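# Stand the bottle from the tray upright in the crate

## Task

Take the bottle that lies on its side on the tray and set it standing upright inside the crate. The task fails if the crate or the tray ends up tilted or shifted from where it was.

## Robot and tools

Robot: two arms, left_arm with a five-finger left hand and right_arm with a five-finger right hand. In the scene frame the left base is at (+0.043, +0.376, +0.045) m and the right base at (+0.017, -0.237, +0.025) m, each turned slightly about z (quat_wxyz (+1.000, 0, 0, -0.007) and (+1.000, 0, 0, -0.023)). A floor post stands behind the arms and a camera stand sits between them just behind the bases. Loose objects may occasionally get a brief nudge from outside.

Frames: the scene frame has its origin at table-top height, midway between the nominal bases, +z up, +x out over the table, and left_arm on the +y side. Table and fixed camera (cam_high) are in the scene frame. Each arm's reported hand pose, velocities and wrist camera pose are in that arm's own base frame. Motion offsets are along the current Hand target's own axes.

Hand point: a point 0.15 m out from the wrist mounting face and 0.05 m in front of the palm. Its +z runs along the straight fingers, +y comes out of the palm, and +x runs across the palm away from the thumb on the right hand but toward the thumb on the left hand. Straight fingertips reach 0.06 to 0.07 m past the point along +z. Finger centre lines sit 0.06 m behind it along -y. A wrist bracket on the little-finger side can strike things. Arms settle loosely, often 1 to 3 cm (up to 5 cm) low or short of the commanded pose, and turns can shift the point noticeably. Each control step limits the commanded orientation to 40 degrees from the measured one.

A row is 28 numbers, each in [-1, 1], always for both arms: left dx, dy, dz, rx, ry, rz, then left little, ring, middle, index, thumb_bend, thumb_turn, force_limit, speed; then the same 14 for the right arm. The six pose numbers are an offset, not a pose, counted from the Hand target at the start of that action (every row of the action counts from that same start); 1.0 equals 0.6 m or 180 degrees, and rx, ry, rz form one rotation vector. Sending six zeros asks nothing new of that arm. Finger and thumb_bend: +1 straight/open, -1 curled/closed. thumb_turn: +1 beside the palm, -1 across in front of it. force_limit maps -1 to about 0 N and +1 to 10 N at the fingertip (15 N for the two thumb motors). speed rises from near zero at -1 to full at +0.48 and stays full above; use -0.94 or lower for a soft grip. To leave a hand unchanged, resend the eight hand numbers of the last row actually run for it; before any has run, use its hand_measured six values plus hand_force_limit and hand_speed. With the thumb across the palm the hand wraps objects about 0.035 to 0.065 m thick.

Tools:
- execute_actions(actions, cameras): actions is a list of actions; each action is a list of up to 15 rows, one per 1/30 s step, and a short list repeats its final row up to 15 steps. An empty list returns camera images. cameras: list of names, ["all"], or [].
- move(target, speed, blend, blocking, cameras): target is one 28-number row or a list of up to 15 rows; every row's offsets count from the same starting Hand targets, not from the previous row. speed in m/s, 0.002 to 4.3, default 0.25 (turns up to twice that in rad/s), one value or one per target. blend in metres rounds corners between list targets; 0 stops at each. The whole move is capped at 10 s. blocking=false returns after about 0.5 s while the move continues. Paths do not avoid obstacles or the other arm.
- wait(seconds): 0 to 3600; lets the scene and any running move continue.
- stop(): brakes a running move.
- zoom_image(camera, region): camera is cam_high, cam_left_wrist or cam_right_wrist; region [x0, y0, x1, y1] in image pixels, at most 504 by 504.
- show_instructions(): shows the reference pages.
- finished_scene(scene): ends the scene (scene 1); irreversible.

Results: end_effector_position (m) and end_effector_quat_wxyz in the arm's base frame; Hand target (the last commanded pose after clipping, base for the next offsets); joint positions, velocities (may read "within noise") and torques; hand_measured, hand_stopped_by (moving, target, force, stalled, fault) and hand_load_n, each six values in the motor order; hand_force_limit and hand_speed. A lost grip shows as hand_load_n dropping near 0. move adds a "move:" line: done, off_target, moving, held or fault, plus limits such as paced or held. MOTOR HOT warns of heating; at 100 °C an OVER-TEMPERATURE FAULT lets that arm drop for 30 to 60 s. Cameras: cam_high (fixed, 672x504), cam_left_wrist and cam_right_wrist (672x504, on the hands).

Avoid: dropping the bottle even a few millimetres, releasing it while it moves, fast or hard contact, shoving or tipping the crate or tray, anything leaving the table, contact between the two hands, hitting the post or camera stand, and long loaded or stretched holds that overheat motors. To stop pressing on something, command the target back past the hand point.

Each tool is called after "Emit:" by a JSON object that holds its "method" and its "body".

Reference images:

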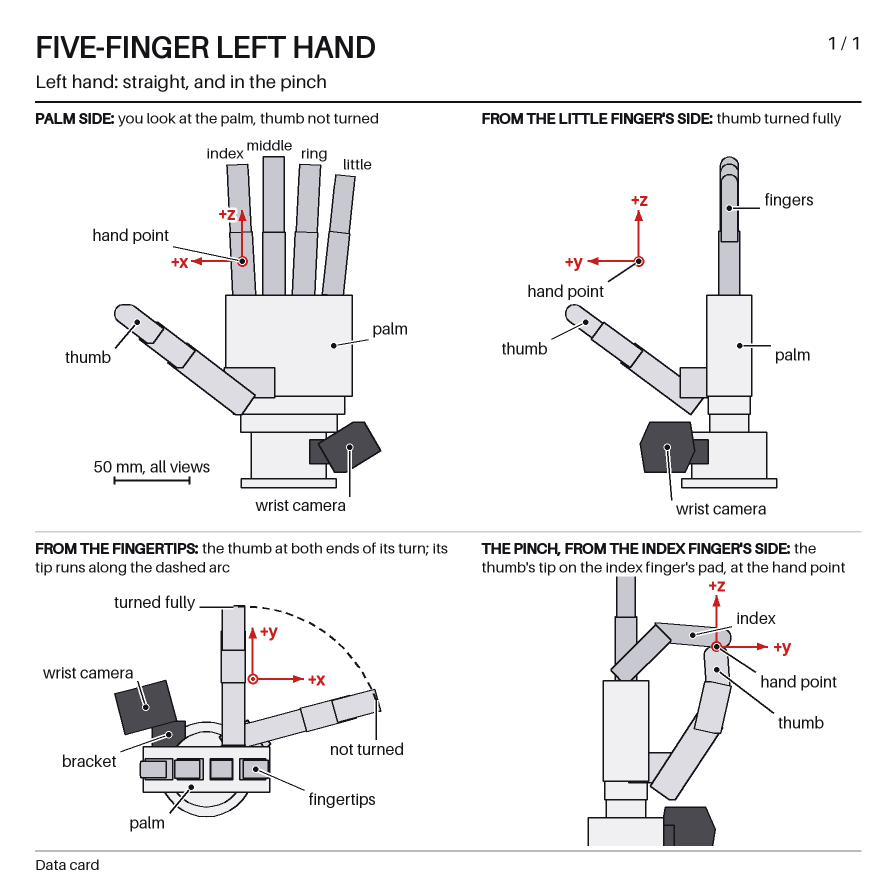

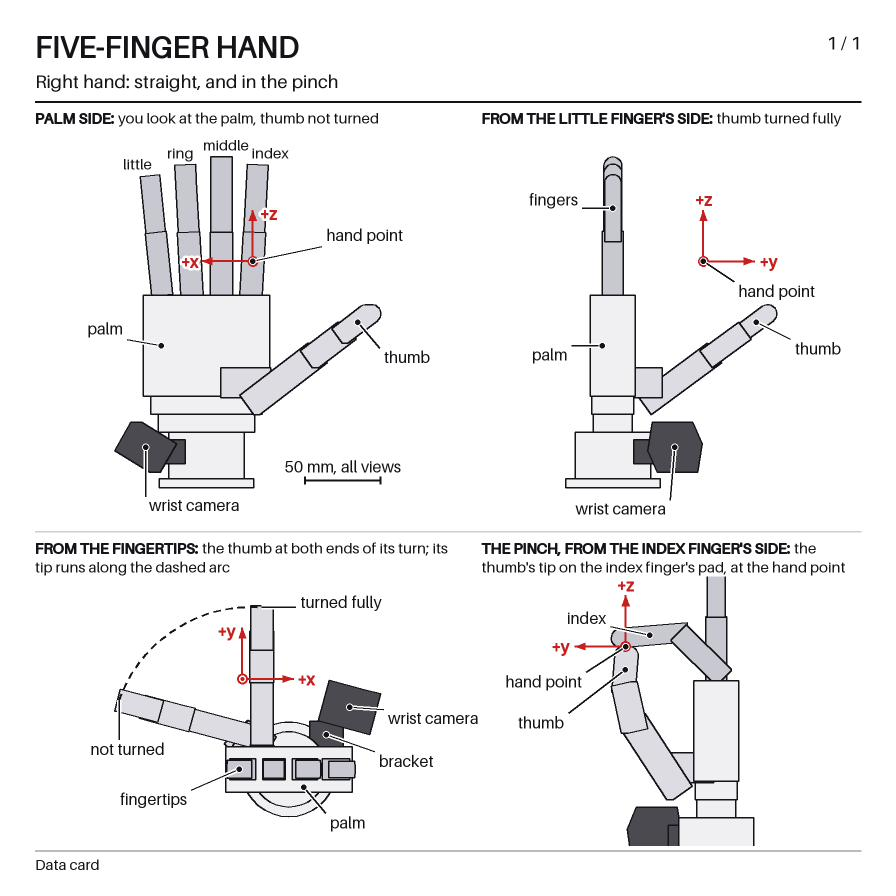

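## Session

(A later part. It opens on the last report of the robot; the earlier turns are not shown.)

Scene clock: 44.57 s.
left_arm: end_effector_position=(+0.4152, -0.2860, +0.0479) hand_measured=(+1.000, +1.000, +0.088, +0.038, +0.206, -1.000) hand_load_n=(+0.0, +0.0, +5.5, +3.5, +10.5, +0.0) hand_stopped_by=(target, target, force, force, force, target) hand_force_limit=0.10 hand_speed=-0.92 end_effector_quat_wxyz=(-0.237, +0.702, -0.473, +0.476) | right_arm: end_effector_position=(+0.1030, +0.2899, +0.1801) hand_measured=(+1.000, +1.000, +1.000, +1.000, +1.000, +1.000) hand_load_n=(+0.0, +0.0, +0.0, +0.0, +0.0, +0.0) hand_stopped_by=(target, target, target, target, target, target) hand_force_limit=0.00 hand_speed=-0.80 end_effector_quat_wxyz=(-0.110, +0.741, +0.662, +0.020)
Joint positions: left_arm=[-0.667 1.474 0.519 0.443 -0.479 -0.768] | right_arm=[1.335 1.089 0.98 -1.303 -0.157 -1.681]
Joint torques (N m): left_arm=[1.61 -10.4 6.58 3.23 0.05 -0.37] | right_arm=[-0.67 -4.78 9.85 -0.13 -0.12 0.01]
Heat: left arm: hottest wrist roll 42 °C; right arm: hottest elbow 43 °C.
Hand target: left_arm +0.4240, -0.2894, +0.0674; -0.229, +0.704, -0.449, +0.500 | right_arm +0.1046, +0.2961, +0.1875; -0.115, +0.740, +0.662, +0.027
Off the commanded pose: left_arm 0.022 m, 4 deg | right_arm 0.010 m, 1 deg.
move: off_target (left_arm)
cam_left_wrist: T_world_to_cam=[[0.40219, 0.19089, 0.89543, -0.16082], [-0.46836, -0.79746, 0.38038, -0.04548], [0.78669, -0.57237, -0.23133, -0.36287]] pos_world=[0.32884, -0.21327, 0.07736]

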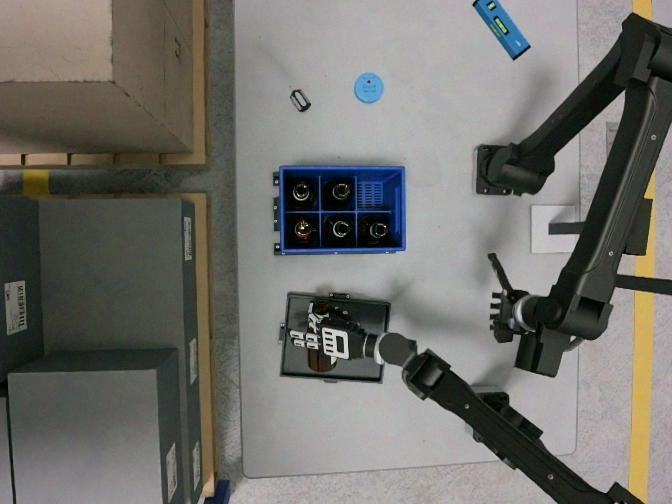

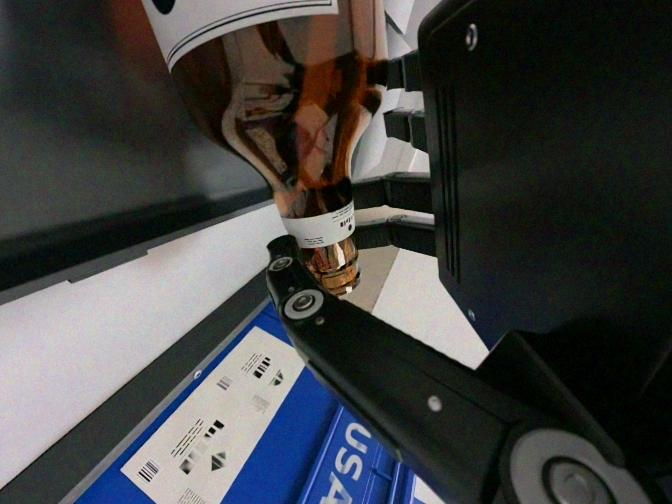

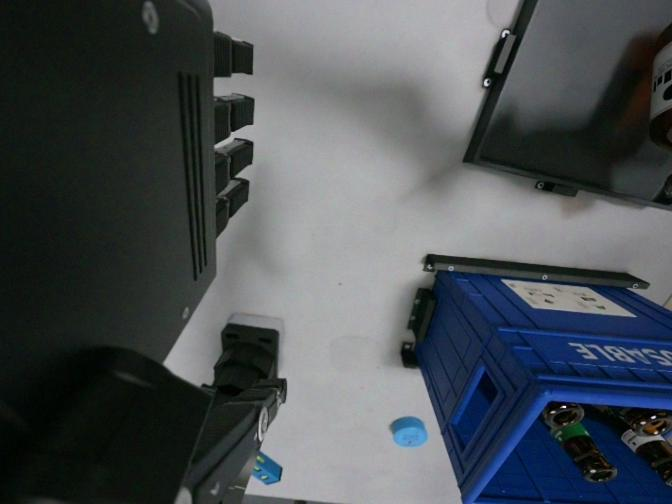

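Emit:
{"method": "move", "body": {"target": [[0.0042,-0.0862,-0.0303,0,0.0379,-0.0742,1,1,-0.1,-0.1,-0.2,-1,0.1,-0.92,0,0,0,0,0,0,1,1,1,1,1,1,0,-0.8],[-0.0208,-0.1315,-0.0538,0,0.0758,-0.1484,1,1,-0.1,-0.1,-0.2,-1,0.1,-0.92,0,0,0,0,0,0,1,1,1,1,1,1,0,-0.8]], "speed": 0.1, "blend": 0.01, "cameras": ["cam_high","cam_left_wrist","cam_right_wrist"]}}

Scene clock: 48.70 s.
left_arm: end_effector_position=(+0.4218, -0.2387, +0.1258) hand_measured=(+1.000, +1.000, +0.086, +0.038, +0.204, -1.000) hand_load_n=(+0.0, +0.0, +0.0, +0.0, +0.0, +0.0) hand_stopped_by=(target, target, force, force, force, target) hand_force_limit=0.10 hand_speed=-0.92 end_effector_quat_wxyz=(-0.057, +0.728, -0.311, +0.608) | right_arm: end_effector_position=(+0.1030, +0.2899, +0.1801) hand_measured=(+1.000, +1.000, +1.000, +1.000, +1.000, +1.000) hand_load_n=(+0.0, +0.0, +0.0, +0.0, +0.0, +0.0) hand_stopped_by=(target, target, target, target, target, target) hand_force_limit=0.00 hand_speed=-0.80 end_effector_quat_wxyz=(-0.110, +0.741, +0.662, +0.020)
Joint positions: left_arm=[-0.415 1.355 0.366 0.731 -0.101 -1.1] | right_arm=[1.335 1.089 0.98 -1.303 -0.157 -1.681]
Joint torques (N m): left_arm=[1.67 -7.18 6.35 3.23 0.28 -0.19] | right_arm=[-0.62 -4.84 9.95 -0.13 -0.13 0.02]
Heat: left arm: hottest wrist roll 42 °C; right arm: hottest elbow 43 °C.
Hand target: left_arm +0.4253, -0.2359, +0.1351; -0.053, +0.724, -0.299, +0.619 | right_arm +0.1046, +0.2961, +0.1875; -0.115, +0.740, +0.662, +0.027
Off the commanded pose: left_arm 0.010 m, 2 deg | right_arm 0.010 m, 1 deg.
move: done
cam_left_wrist: T_world_to_cam=[[0.33951, 0.64547, 0.68418, -0.08075], [-0.49479, -0.49605, 0.71352, 0.00682], [0.79995, -0.58077, 0.15096, -0.37858]] pos_world=[0.33363, -0.16436, 0.10754]

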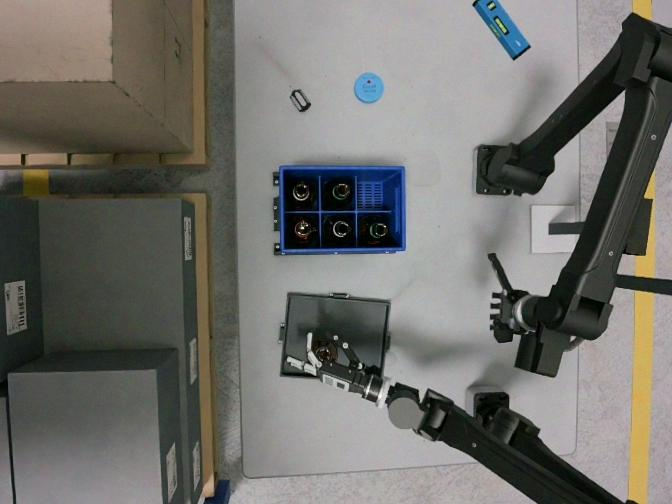

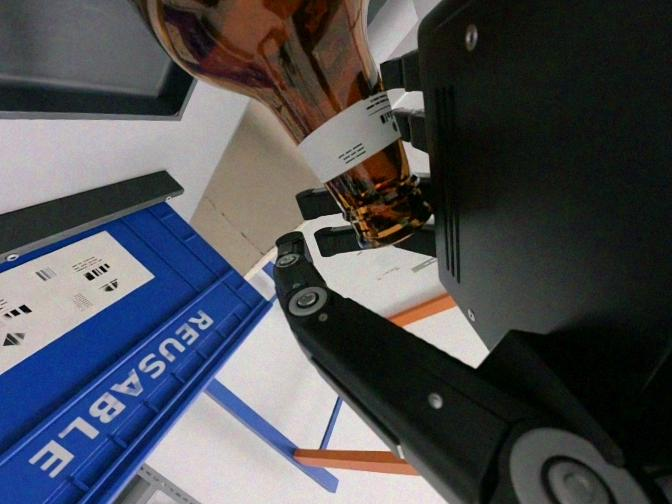

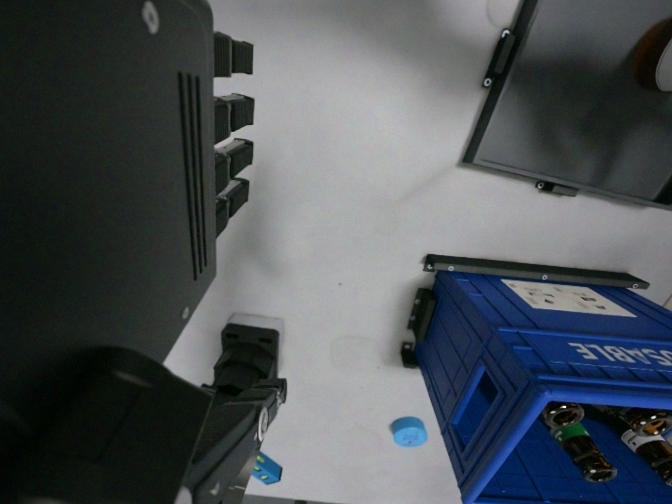

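Emit:
{"method": "zoom_image", "body": {"camera": "cam_high", "region": [270, 275, 430, 415]}}

Emit:
{"method": "zoom_image", "body": {"camera": "cam_left_wrist", "region": [120, 0, 470, 300]}}

Emit:
{"method": "zoom_image", "body": {"camera": "cam_right_wrist", "region": [472, 0, 672, 200]}}

Scaled by 3.150 from the camera's image (finer frame: 960x720).

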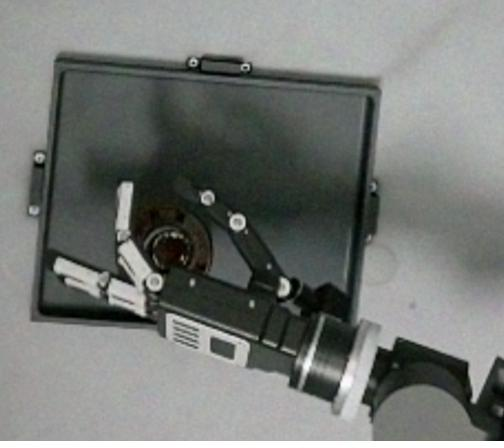

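Scaled by 1.440 from the camera's image (finer frame: 960x720).

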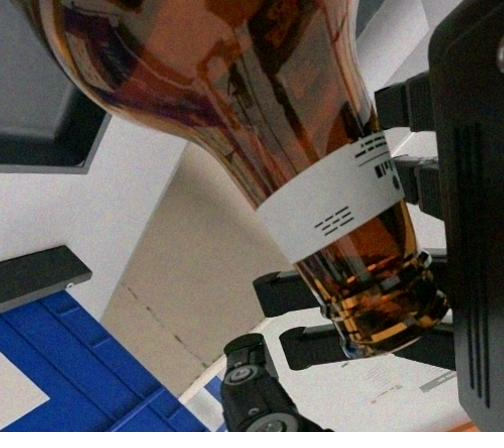

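Scaled by 2.520 from the camera's image (finer frame: 960x720).

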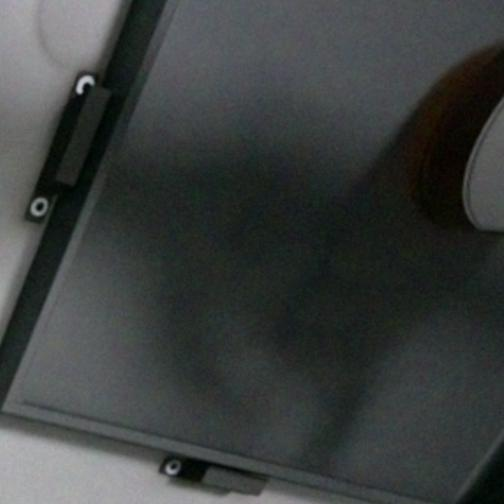

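Emit:
{"method": "move", "body": {"target": [0,0,0,0,0,0,1,1,0.2,0.2,0.35,-1,0.1,-0.85,0,0,0,0,0,0,1,1,1,1,1,1,0,-0.8], "cameras": ["cam_high","cam_left_wrist"]}}

Emit:
{"method": "zoom_image", "body": {"camera": "cam_high", "region": [270, 275, 430, 415]}}

Scene clock: 51.13 s.
left_arm: end_effector_position=(+0.4218, -0.2387, +0.1259) hand_measured=(+1.000, +1.000, +0.200, +0.200, +0.350, -1.000) hand_load_n=(+0.0, +0.0, +0.0, +0.0, +0.0, +0.0) hand_stopped_by=(target, target, target, target, target, target) hand_force_limit=0.10 hand_speed=-0.85 end_effector_quat_wxyz=(-0.057, +0.728, -0.311, +0.608) | right_arm: end_effector_position=(+0.1030, +0.2899, +0.1801) hand_measured=(+1.000, +1.000, +1.000, +1.000, +1.000, +1.000) hand_load_n=(+0.0, +0.0, +0.0, +0.0, +0.0, +0.0) hand_stopped_by=(target, target, target, target, target, target) hand_force_limit=0.00 hand_speed=-0.80 end_effector_quat_wxyz=(-0.110, +0.741, +0.662, +0.020)
Joint positions: left_arm=[-0.415 1.355 0.366 0.731 -0.101 -1.101] | right_arm=[1.335 1.089 0.98 -1.303 -0.157 -1.681]
Joint torques (N m): left_arm=[2.49 -6.59 6.22 2.99 0.18 -0.27] | right_arm=[-0.56 -4.72 9.85 -0.17 -0.14 0.01]
Heat: left arm: hottest wrist roll 42 °C; right arm: hottest elbow 43 °C.
Hand target: left_arm +0.4253, -0.2359, +0.1351; -0.053, +0.724, -0.299, +0.619 | right_arm +0.1046, +0.2961, +0.1875; -0.115, +0.740, +0.662, +0.027
Off the commanded pose: left_arm 0.010 m, 2 deg | right_arm 0.010 m, 1 deg.
move: done
cam_left_wrist: T_world_to_cam=[[0.33946, 0.64607, 0.68363, -0.08058], [-0.49454, -0.49564, 0.71398, 0.00675], [0.80012, -0.58045, 0.15126, -0.37862]] pos_world=[0.33363, -0.16437, 0.10754]

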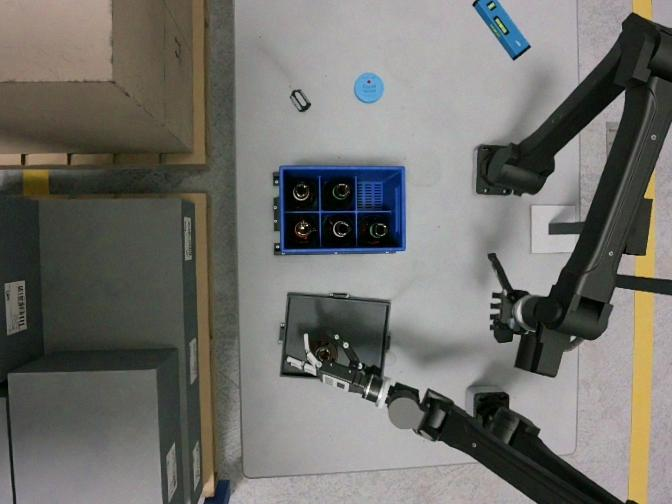

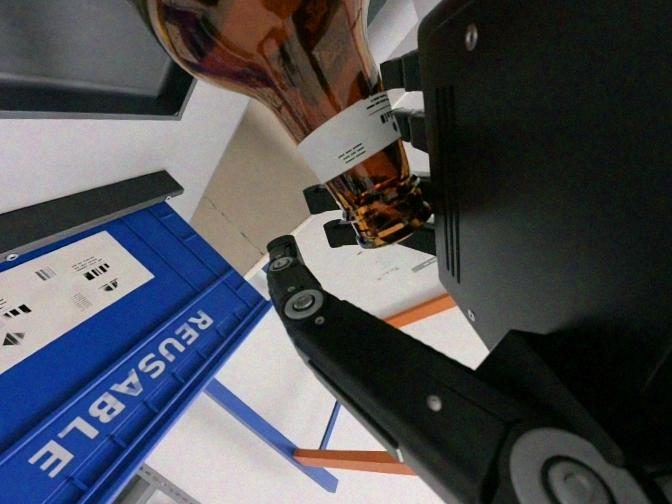

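Scaled by 3.150 from the camera's image (finer frame: 960x720).

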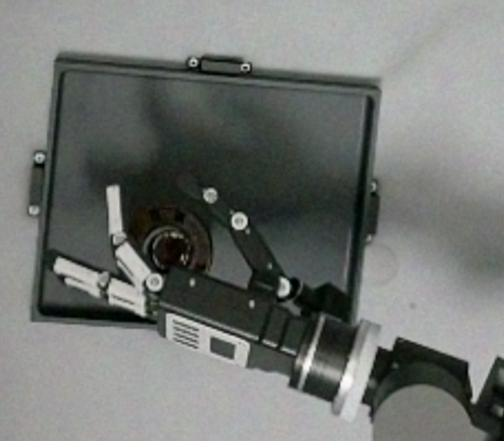

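Emit:
{"method": "move", "body": {"target": [-0.0313,-0.0157,-0.0093,0,0.0353,-0.0692,1,1,0.4,0.4,0.45,-1,0.1,-0.7,0,0,0,0,0,0,1,1,1,1,1,1,0,-0.8], "speed": 0.04, "cameras": ["cam_high","cam_left_wrist"]}}

Emit:
{"method": "zoom_image", "body": {"camera": "cam_high", "region": [270, 275, 430, 415]}}

Scene clock: 59.73 s.
left_arm: end_effector_position=(+0.4226, -0.2208, +0.1277) hand_measured=(+1.000, +1.000, +0.400, +0.400, +0.450, -1.000) hand_load_n=(+0.0, +0.0, +0.0, +0.0, +0.0, +0.0) hand_stopped_by=(target, target, target, target, target, target) hand_force_limit=0.10 hand_speed=-0.70 end_effector_quat_wxyz=(+0.026, +0.713, -0.229, +0.662) | right_arm: end_effector_position=(+0.1030, +0.2899, +0.1801) hand_measured=(+1.000, +1.000, +1.000, +1.000, +1.000, +1.000) hand_load_n=(+0.0, +0.0, +0.0, +0.0, +0.0, +0.0) hand_stopped_by=(target, target, target, target, target, target) hand_force_limit=0.00 hand_speed=-0.80 end_effector_quat_wxyz=(-0.110, +0.741, +0.662, +0.020)
Joint positions: left_arm=[-0.336 1.559 0.306 1.13 0.013 -1.298] | right_arm=[1.335 1.089 0.98 -1.303 -0.157 -1.681]
Joint torques (N m): left_arm=[1.44 -5.19 4.19 3.06 0.27 -0.24] | right_arm=[-0.62 -4.72 9.92 -0.17 -0.13 0.01]
Heat: left arm: hottest wrist roll 41 °C; right arm: hottest elbow 44 °C.
Hand target: left_arm +0.4225, -0.2172, +0.1240; +0.031, +0.717, -0.221, +0.660 | right_arm +0.1046, +0.2961, +0.1875; -0.115, +0.740, +0.662, +0.027
Off the commanded pose: left_arm 0.005 m, 1 deg | right_arm 0.010 m, 1 deg.
move: done
cam_left_wrist: T_world_to_cam=[[0.30282, 0.80021, 0.51765, -0.0229], [-0.53405, -0.30739, 0.78759, 0.06363], [0.78936, -0.51495, 0.33427, -0.37351]] pos_world=[0.33576, -0.15445, 0.08659]

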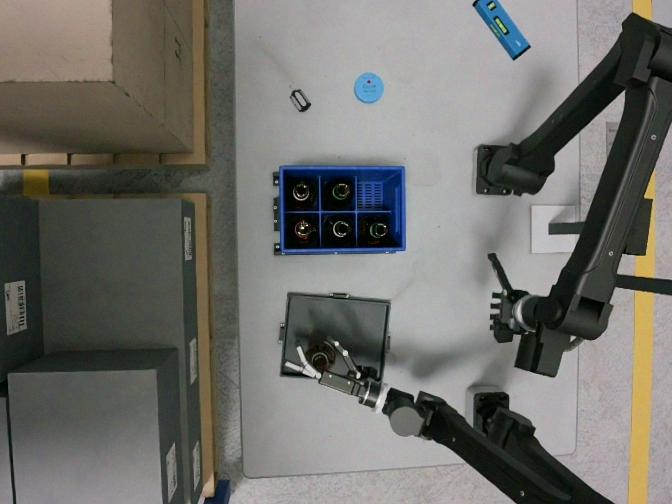

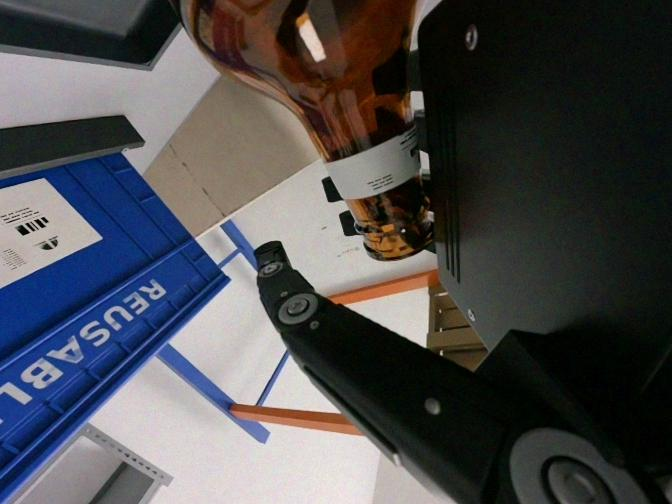

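Scaled by 3.150 from the camera's image (finer frame: 960x720).

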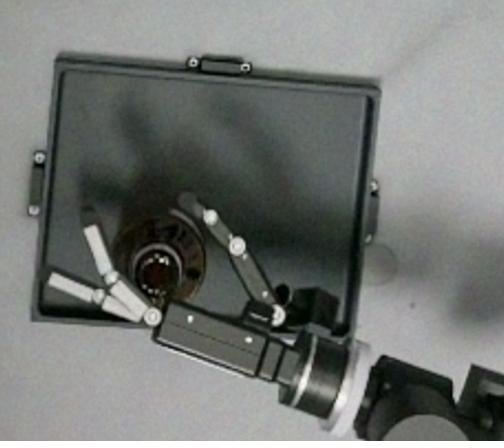

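Emit:
{"method": "move", "body": {"target": [-0.0508,-0.0638,-0.004,0,0.0417,-0.0816,1,1,0.4,0.4,0.45,-1,0.1,-0.7,0,0,0,0,0,0,1,1,1,1,1,1,0,-0.8], "speed": 0.04, "cameras": ["cam_high","cam_left_wrist"]}}

Emit:
{"method": "zoom_image", "body": {"camera": "cam_high", "region": [270, 275, 430, 415]}}

Scene clock: 65.20 s.
left_arm: end_effector_position=(+0.4268, -0.1792, +0.0995) hand_measured=(+1.000, +1.000, +0.400, +0.400, +0.450, -1.000) hand_load_n=(+0.0, +0.0, +0.0, +0.0, +0.0, +0.0) hand_stopped_by=(target, target, target, target, target, target) hand_force_limit=0.10 hand_speed=-0.70 end_effector_quat_wxyz=(+0.126, +0.711, -0.140, +0.678) | right_arm: end_effector_position=(+0.1030, +0.2899, +0.1801) hand_measured=(+1.000, +1.000, +1.000, +1.000, +1.000, +1.000) hand_load_n=(+0.0, +0.0, +0.0, +0.0, +0.0, +0.0) hand_stopped_by=(target, target, target, target, target, target) hand_force_limit=0.00 hand_speed=-0.80 end_effector_quat_wxyz=(-0.110, +0.741, +0.662, +0.020)
Joint positions: left_arm=[-0.186 1.912 0.304 1.558 0.193 -1.551] | right_arm=[1.335 1.089 0.98 -1.303 -0.157 -1.681]
Joint torques (N m): left_arm=[1.73 -8.64 2.5 3.11 0.2 -0.25] | right_arm=[-0.79 -4.72 9.87 -0.1 -0.12 0.02]
Heat: left arm: hottest wrist roll 41 °C; right arm: hottest elbow 44 °C.
Hand target: left_arm +0.4330, -0.1734, +0.1045; +0.130, +0.695, -0.125, +0.696 | right_arm +0.1046, +0.2961, +0.1875; -0.115, +0.740, +0.662, +0.027
Off the commanded pose: left_arm 0.010 m, 3 deg | right_arm 0.010 m, 1 deg.
joint sent to its limit (left arm) — joint 4 (wrist pitch), upper limit. The joint targets still meet the commanded pose.
move: off_target (left_arm)
cam_left_wrist: T_world_to_cam=[[0.31854, 0.90587, 0.27918, -0.00701], [-0.51514, -0.08181, 0.85319, 0.12668], [0.79572, -0.41559, 0.44059, -0.34146]] pos_world=[0.3392, -0.12519, 0.04432]

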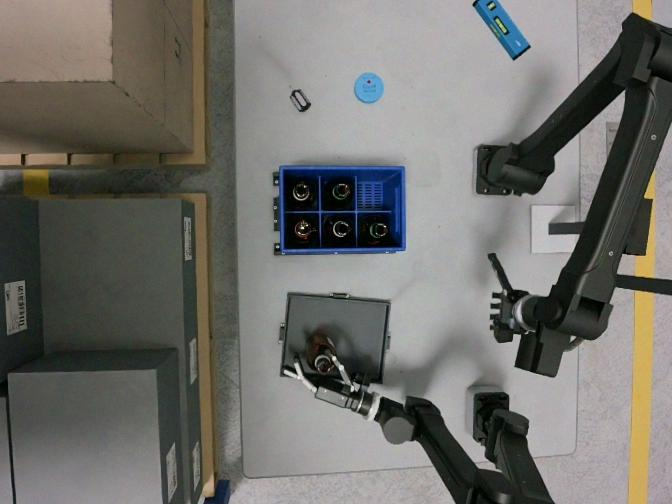

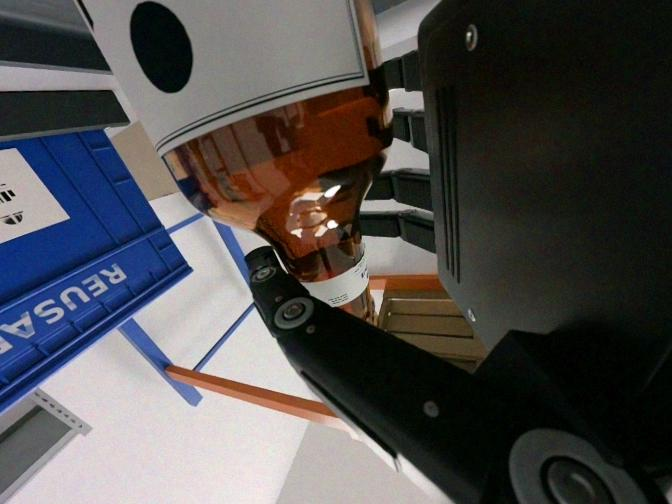

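Scaled by 3.150 from the camera's image (finer frame: 960x720).

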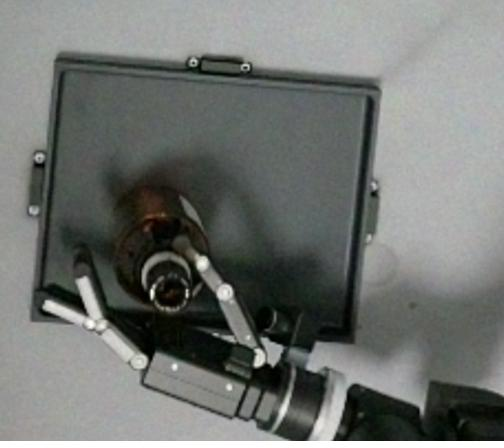

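Emit:
{"method": "move", "body": {"target": [0,0,0,0,0,0,1,1,1,1,1,-1,0.1,-0.7,0,0,0,0,0,0,1,1,1,1,1,1,0,-0.8], "cameras": ["cam_high","cam_left_wrist"]}}

Emit:
{"method": "zoom_image", "body": {"camera": "cam_high", "region": [270, 275, 430, 415]}}

Scene clock: 68.60 s.
left_arm: end_effector_position=(+0.4273, -0.1780, +0.0995) hand_measured=(+1.000, +1.000, +1.000, +1.000, +1.000, -1.000) hand_load_n=(+0.0, +0.0, +0.0, +0.0, +0.0, +0.0) hand_stopped_by=(target, target, target, target, target, target) hand_force_limit=0.10 hand_speed=-0.70 end_effector_quat_wxyz=(+0.126, +0.711, -0.139, +0.678) | right_arm: end_effector_position=(+0.1030, +0.2899, +0.1801) hand_measured=(+1.000, +1.000, +1.000, +1.000, +1.000, +1.000) hand_load_n=(+0.0, +0.0, +0.0, +0.0, -0.5, +0.0) hand_stopped_by=(target, target, target, target, target, target) hand_force_limit=0.00 hand_speed=-0.80 end_effector_quat_wxyz=(-0.110, +0.741, +0.662, +0.020)
Joint positions: left_arm=[-0.183 1.912 0.304 1.558 0.193 -1.552] | right_arm=[1.335 1.089 0.98 -1.303 -0.157 -1.681]
Joint torques (N m): left_arm=[1.44 -8.47 2.45 3.02 0.14 -0.26] | right_arm=[-0.62 -4.72 9.95 -0.16 -0.14 0]
Heat: left arm: hottest wrist roll 41 °C; right arm: hottest elbow 44 °C.
Hand target: left_arm +0.4330, -0.1734, +0.1045; +0.130, +0.695, -0.125, +0.696 | right_arm +0.1046, +0.2961, +0.1875; -0.115, +0.740, +0.662, +0.027
Off the commanded pose: left_arm 0.009 m, 3 deg | right_arm 0.010 m, 1 deg.
joint sent to its limit (left arm) — joint 4 (wrist pitch), upper limit. The joint targets still meet the commanded pose.
move: done
cam_left_wrist: T_world_to_cam=[[0.31619, 0.90702, 0.27809, -0.00684], [-0.51452, -0.08232, 0.85352, 0.12661], [0.79705, -0.41296, 0.44065, -0.3415]] pos_world=[0.3395, -0.1244, 0.04432]

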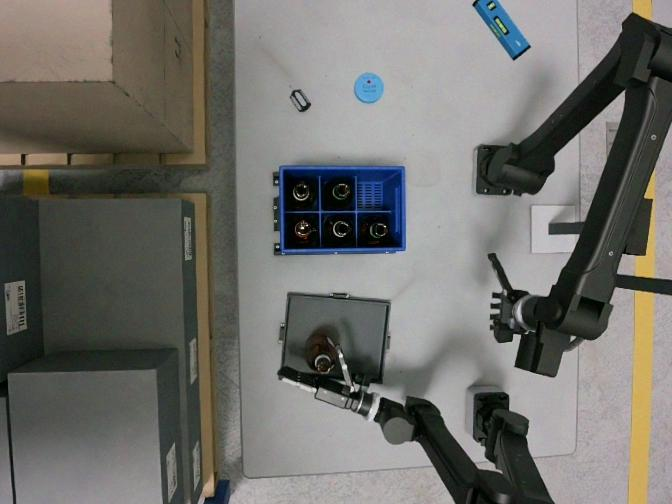

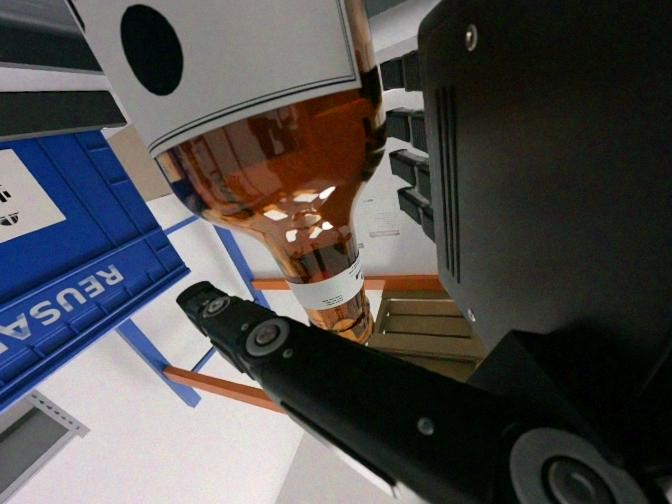

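Scaled by 3.150 from the camera's image (finer frame: 960x720).

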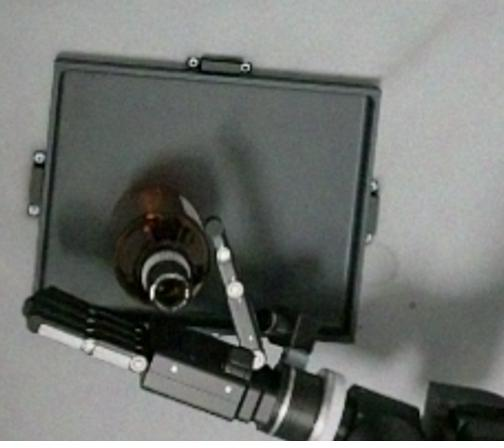

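Emit:
{"method": "move", "body": {"target": [[0,-0.1417,-0.02,0,0,0,1,1,1,1,1,-1,0.1,-0.7,0,0,0,0,0,0,1,1,1,1,1,1,0,-0.8]], "speed": 0.06, "cameras": ["cam_high","cam_left_wrist"]}}

Emit:
{"method": "zoom_image", "body": {"camera": "cam_high", "region": [270, 275, 430, 415]}}

Scene clock: 72.43 s.
left_arm: end_effector_position=(+0.4474, -0.0944, +0.0995) hand_measured=(+1.000, +1.000, +1.000, +1.000, +1.000, -1.000) hand_load_n=(+0.0, +0.0, +0.0, +0.0, +0.0, -0.5) hand_stopped_by=(target, target, target, target, target, target) hand_force_limit=0.10 hand_speed=-0.70 end_effector_quat_wxyz=(+0.128, +0.705, -0.132, +0.685) | right_arm: end_effector_position=(+0.1030, +0.2899, +0.1801) hand_measured=(+1.000, +1.000, +1.000, +1.000, +1.000, +1.000) hand_load_n=(+0.0, +0.0, +0.0, +0.0, +0.0, +0.0) hand_stopped_by=(target, target, target, target, target, target) hand_force_limit=0.00 hand_speed=-0.80 end_effector_quat_wxyz=(-0.110, +0.741, +0.662, +0.020)
Joint positions: left_arm=[0.113 1.942 0.351 1.558 0.482 -1.556] | right_arm=[1.335 1.089 0.98 -1.303 -0.157 -1.681]
Joint torques (N m): left_arm=[2.43 -8.59 2.97 2.91 0.26 -0.23] | right_arm=[-0.85 -4.54 9.85 -0.13 -0.13 0.01]
Heat: left arm: hottest wrist roll 41 °C; right arm: hottest elbow 44 °C.
Hand target: left_arm +0.4520, -0.0896, +0.1040; +0.130, +0.695, -0.125, +0.696 | right_arm +0.1046, +0.2961, +0.1875; -0.115, +0.740, +0.662, +0.027
Off the commanded pose: left_arm 0.008 m, 2 deg | right_arm 0.010 m, 1 deg.
joint sent to its limit (left arm) — joint 4 (wrist pitch), upper limit. The joint targets still meet the commanded pose.
move: done
cam_left_wrist: T_world_to_cam=[[0.30597, 0.91357, 0.26791, -0.08285], [-0.5274, -0.07164, 0.84659, 0.15135], [0.79261, -0.40033, 0.4599, -0.32168]] pos_world=[0.36014, -0.04225, 0.042]

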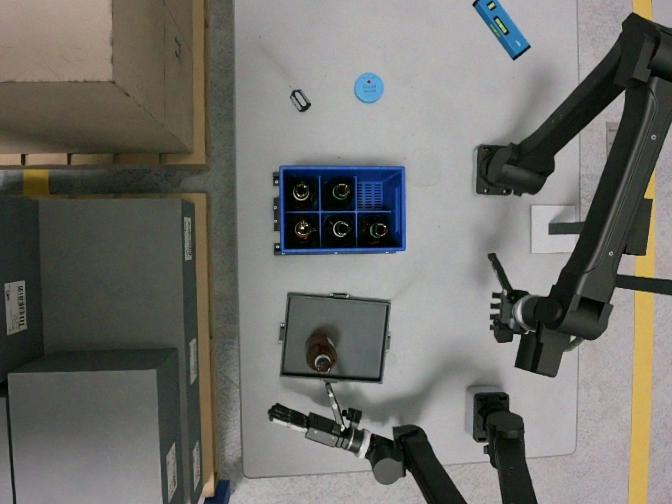

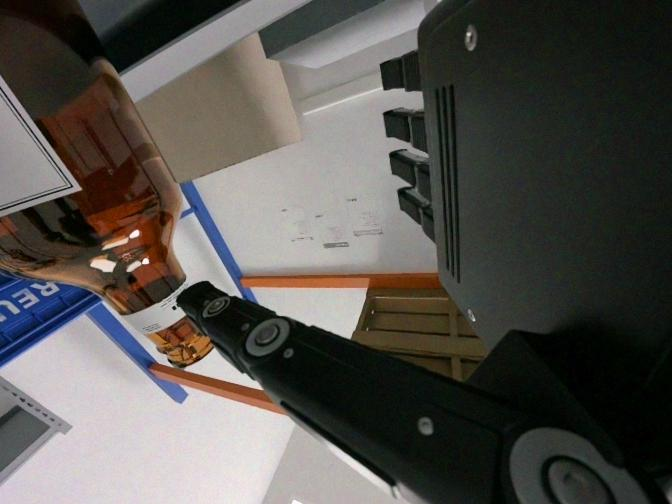

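Scaled by 3.150 from the camera's image (finer frame: 960x720).

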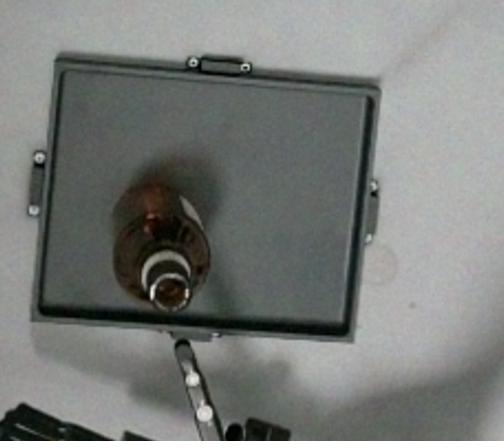

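Emit:
{"method": "move", "body": {"target": [[0.2767,0.0019,0.0008,0,0,0,1,1,1,1,1,-1,0.1,-0.7,0,0,0,0,0,0,1,1,1,1,1,1,0,-0.8],[0.3273,-0.0783,-0.069,-0.2315,-0.023,0.5162,1,1,1,1,1,-1,0.1,-0.7,0,0,0,0,0,0,1,1,1,1,1,1,0,-0.8]], "speed": 0.2, "blend": 0.02, "cameras": ["cam_high","cam_left_wrist"]}}

Scene clock: 80.33 s.
left_arm: end_effector_position=(+0.4186, -0.0289, +0.2800) hand_measured=(+1.000, +1.000, +1.000, +1.000, +1.000, -1.000) hand_load_n=(+0.0, +0.0, +0.0, +0.0, +0.0, +0.5) hand_stopped_by=(target, target, target, target, target, target) hand_force_limit=0.10 hand_speed=-0.70 end_effector_quat_wxyz=(+0.179, -0.349, +0.791, -0.469) | right_arm: end_effector_position=(+0.1030, +0.2899, +0.1801) hand_measured=(+1.000, +1.000, +1.000, +1.000, +1.000, +1.000) hand_load_n=(+0.0, +0.0, +0.0, +0.0, +0.0, +0.0) hand_stopped_by=(target, target, target, target, target, target) hand_force_limit=0.00 hand_speed=-0.80 end_effector_quat_wxyz=(-0.110, +0.741, +0.662, +0.020)
Joint positions: left_arm=[0.268 1.146 1.093 -0.809 0.859 0.673] | right_arm=[1.335 1.089 0.98 -1.303 -0.157 -1.681]
Joint torques (N m): left_arm=[0.03 -5.89 13.01 1.26 0.41 0.09] | right_arm=[-0.62 -4.66 9.88 -0.18 -0.13 0.01]
Heat: left arm: hottest wrist roll 41 °C; right arm: hottest elbow 44 °C.
Hand target: left_arm +0.4298, -0.0297, +0.3001; +0.195, -0.330, +0.796, -0.469 | right_arm +0.1046, +0.2961, +0.1875; -0.115, +0.740, +0.662, +0.027
Off the commanded pose: left_arm 0.023 m, 3 deg | right_arm 0.010 m, 1 deg.
move: off_target (left_arm)
cam_left_wrist: T_world_to_cam=[[0.15276, -0.46478, 0.87215, -0.32712], [-0.97494, -0.21529, 0.05603, 0.39258], [0.16172, -0.85885, -0.48602, 0.15994]] pos_world=[0.40684, 0.06984, 0.34104]

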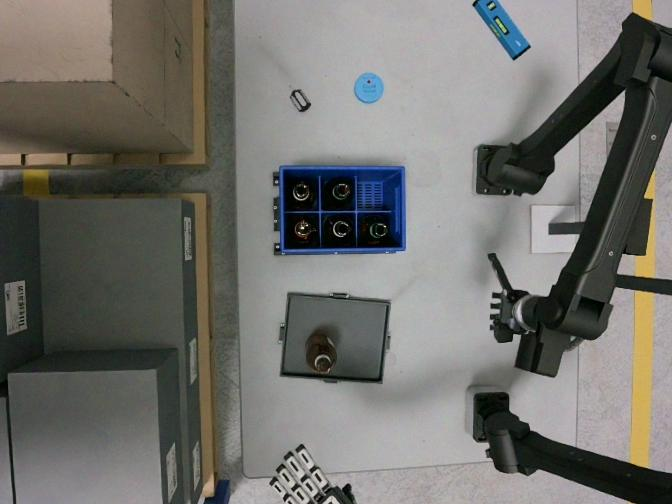

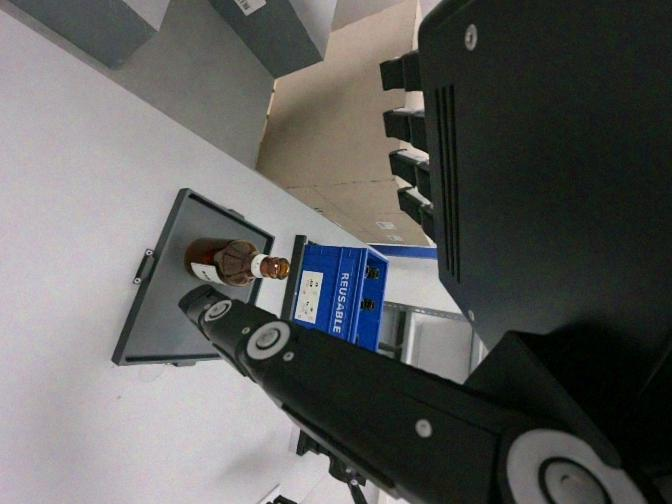

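Emit:
{"method": "zoom_image", "body": {"camera": "cam_left_wrist", "region": [160, 180, 400, 380]}}

Scaled by 2.100 from the camera's image (finer frame: 960x720).

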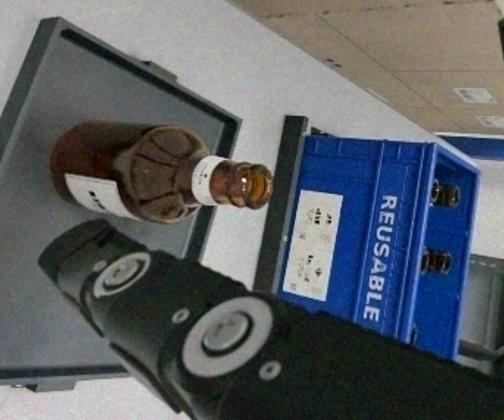

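Emit:
{"method": "move", "body": {"target": [0.1793,0.0383,0.1892,0,0,0,-1,-1,0.5,0.5,0.5,-1,0.1,-0.3,0,0,0,0,0,0,1,1,1,1,1,1,0,-0.8], "speed": 0.12, "cameras": ["cam_high","cam_left_wrist"]}}

Emit:
{"method": "zoom_image", "body": {"camera": "cam_high", "region": [270, 275, 430, 415]}}

Scene clock: 83.10 s.
left_arm: end_effector_position=(+0.4138, -0.1631, +0.2176) hand_measured=(-1.000, -1.000, +0.500, +0.500, +0.500, -1.000) hand_load_n=(+0.0, +0.0, +0.0, +0.0, +0.0, +0.0) hand_stopped_by=(target, target, target, target, target, target) hand_force_limit=0.10 hand_speed=-0.30 end_effector_quat_wxyz=(+0.188, -0.333, +0.801, -0.461) | right_arm: end_effector_position=(+0.1030, +0.2899, +0.1801) hand_measured=(+1.000, +1.000, +1.000, +1.000, +1.000, +1.000) hand_load_n=(+0.0, +0.0, +0.0, +0.0, +0.0, +0.0) hand_stopped_by=(target, target, target, target, target, target) hand_force_limit=0.00 hand_speed=-0.80 end_effector_quat_wxyz=(-0.110, +0.741, +0.662, +0.020)
Joint positions: left_arm=[-0.126 1.1 0.87 -0.407 0.561 0.369] | right_arm=[1.335 1.089 0.98 -1.303 -0.157 -1.681]
Joint torques (N m): left_arm=[0.09 -6.59 9.35 2.95 0.19 -0.16] | right_arm=[-0.62 -4.78 9.92 -0.14 -0.13 0.02]
Heat: left arm: hottest wrist roll 41 °C; right arm: hottest elbow 44 °C.
Hand target: left_arm +0.4162, -0.1682, +0.2250; +0.195, -0.330, +0.796, -0.469 | right_arm +0.1046, +0.2961, +0.1875; -0.115, +0.740, +0.662, +0.027
Off the commanded pose: left_arm 0.009 m, 1 deg | right_arm 0.010 m, 1 deg.
move: done
cam_left_wrist: T_world_to_cam=[[0.12519, -0.49661, 0.8589, -0.32519], [-0.98012, -0.19621, 0.02941, 0.37353], [0.15392, -0.8455, -0.5113, 0.02606]] pos_world=[0.40281, -0.06616, 0.28164]

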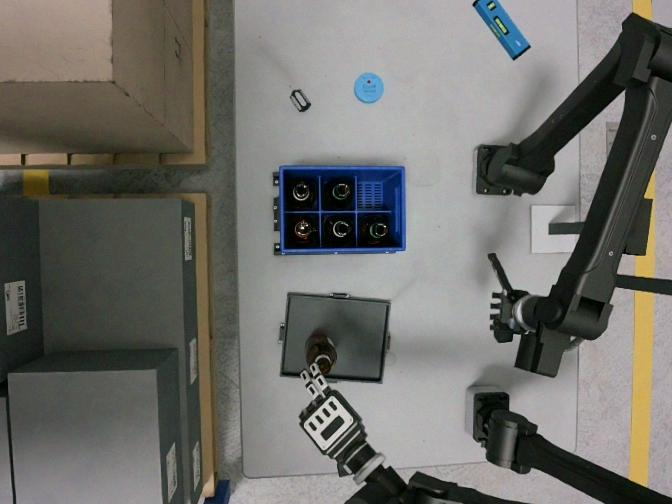

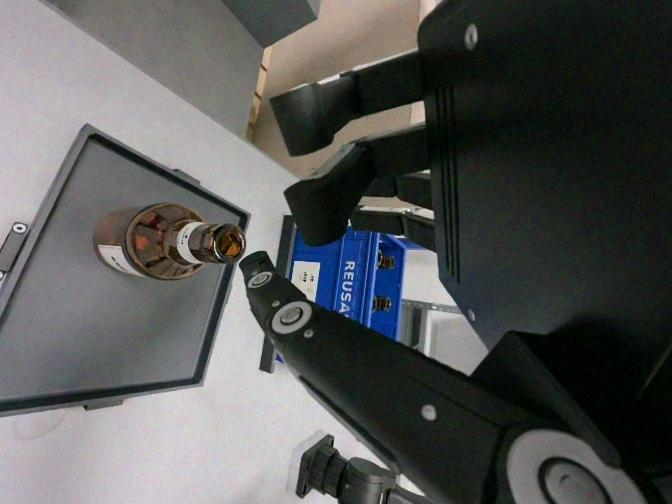

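Scaled by 3.150 from the camera's image (finer frame: 960x720).

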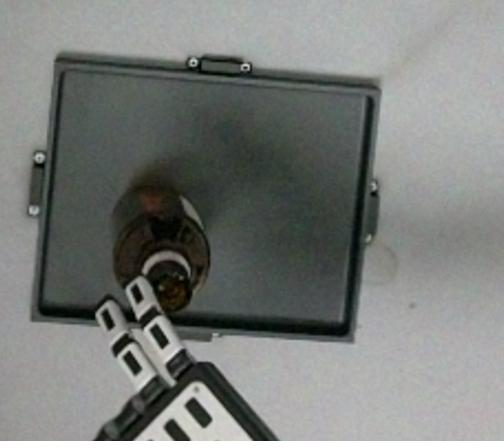

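Emit:
{"method": "move", "body": {"target": [0.0065,0.0765,0.0258,0,0,0,-1,-1,0.5,0.5,0.5,-1,0.1,-0.3,0,0,0,0,0,0,1,1,1,1,1,1,0,-0.8], "speed": 0.06, "cameras": ["cam_high","cam_left_wrist"]}}

Emit:
{"method": "zoom_image", "body": {"camera": "cam_left_wrist", "region": [200, 180, 450, 340]}}

Scene clock: 85.37 s.
left_arm: end_effector_position=(+0.4029, -0.1618, +0.1752) hand_measured=(-1.000, -1.000, +0.500, +0.500, +0.500, -1.000) hand_load_n=(+0.0, +0.0, +0.0, +0.0, +0.0, +0.0) hand_stopped_by=(target, target, target, target, target, target) hand_force_limit=0.10 hand_speed=-0.30 end_effector_quat_wxyz=(+0.192, -0.330, +0.799, -0.464) | right_arm: end_effector_position=(+0.1030, +0.2899, +0.1801) hand_measured=(+1.000, +1.000, +1.000, +1.000, +1.000, +1.000) hand_load_n=(+0.0, +0.0, +0.0, +0.0, +0.0, +0.0) hand_stopped_by=(target, target, target, target, target, target) hand_force_limit=0.00 hand_speed=-0.80 end_effector_quat_wxyz=(-0.110, +0.741, +0.662, +0.020)
Joint positions: left_arm=[-0.126 1.1 0.749 -0.275 0.561 0.368] | right_arm=[1.335 1.089 0.98 -1.303 -0.157 -1.681]
Joint torques (N m): left_arm=[0.91 -5.48 9.24 2.81 0.36 -0.17] | right_arm=[-0.56 -4.6 9.94 -0.13 -0.14 0.02]
Heat: left arm: hottest wrist roll 41 °C; right arm: hottest elbow 44 °C.
Hand target: left_arm +0.4072, -0.1648, +0.1772; +0.195, -0.330, +0.796, -0.469 | right_arm +0.1046, +0.2961, +0.1875; -0.115, +0.740, +0.662, +0.027
Off the commanded pose: left_arm 0.006 m, 1 deg | right_arm 0.010 m, 1 deg.
move: done
cam_left_wrist: T_world_to_cam=[[0.116, -0.49494, 0.86115, -0.28328], [-0.98032, -0.19651, 0.01911, 0.36611], [0.15976, -0.84642, -0.50799, 0.00413]] pos_world=[0.39111, -0.06476, 0.23904]

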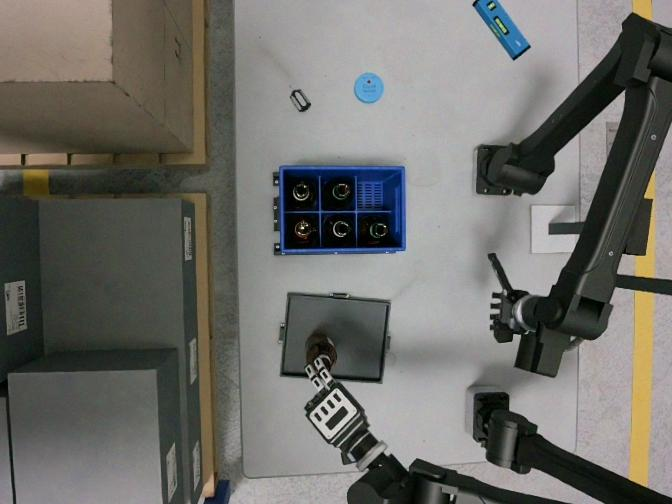

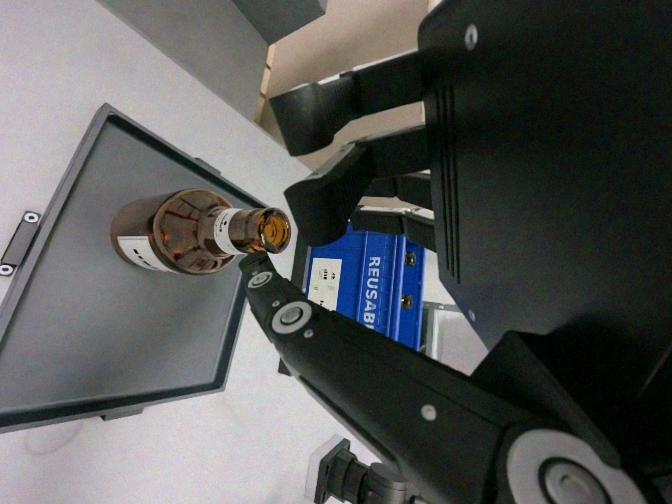

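Scaled by 2.016 from the camera's image (finer frame: 960x720).

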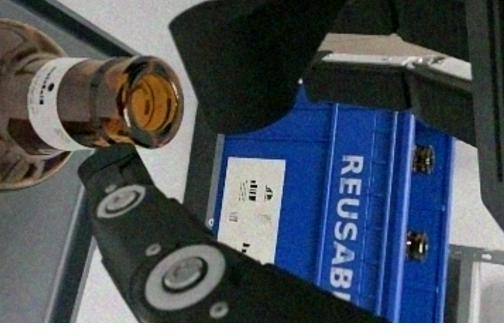

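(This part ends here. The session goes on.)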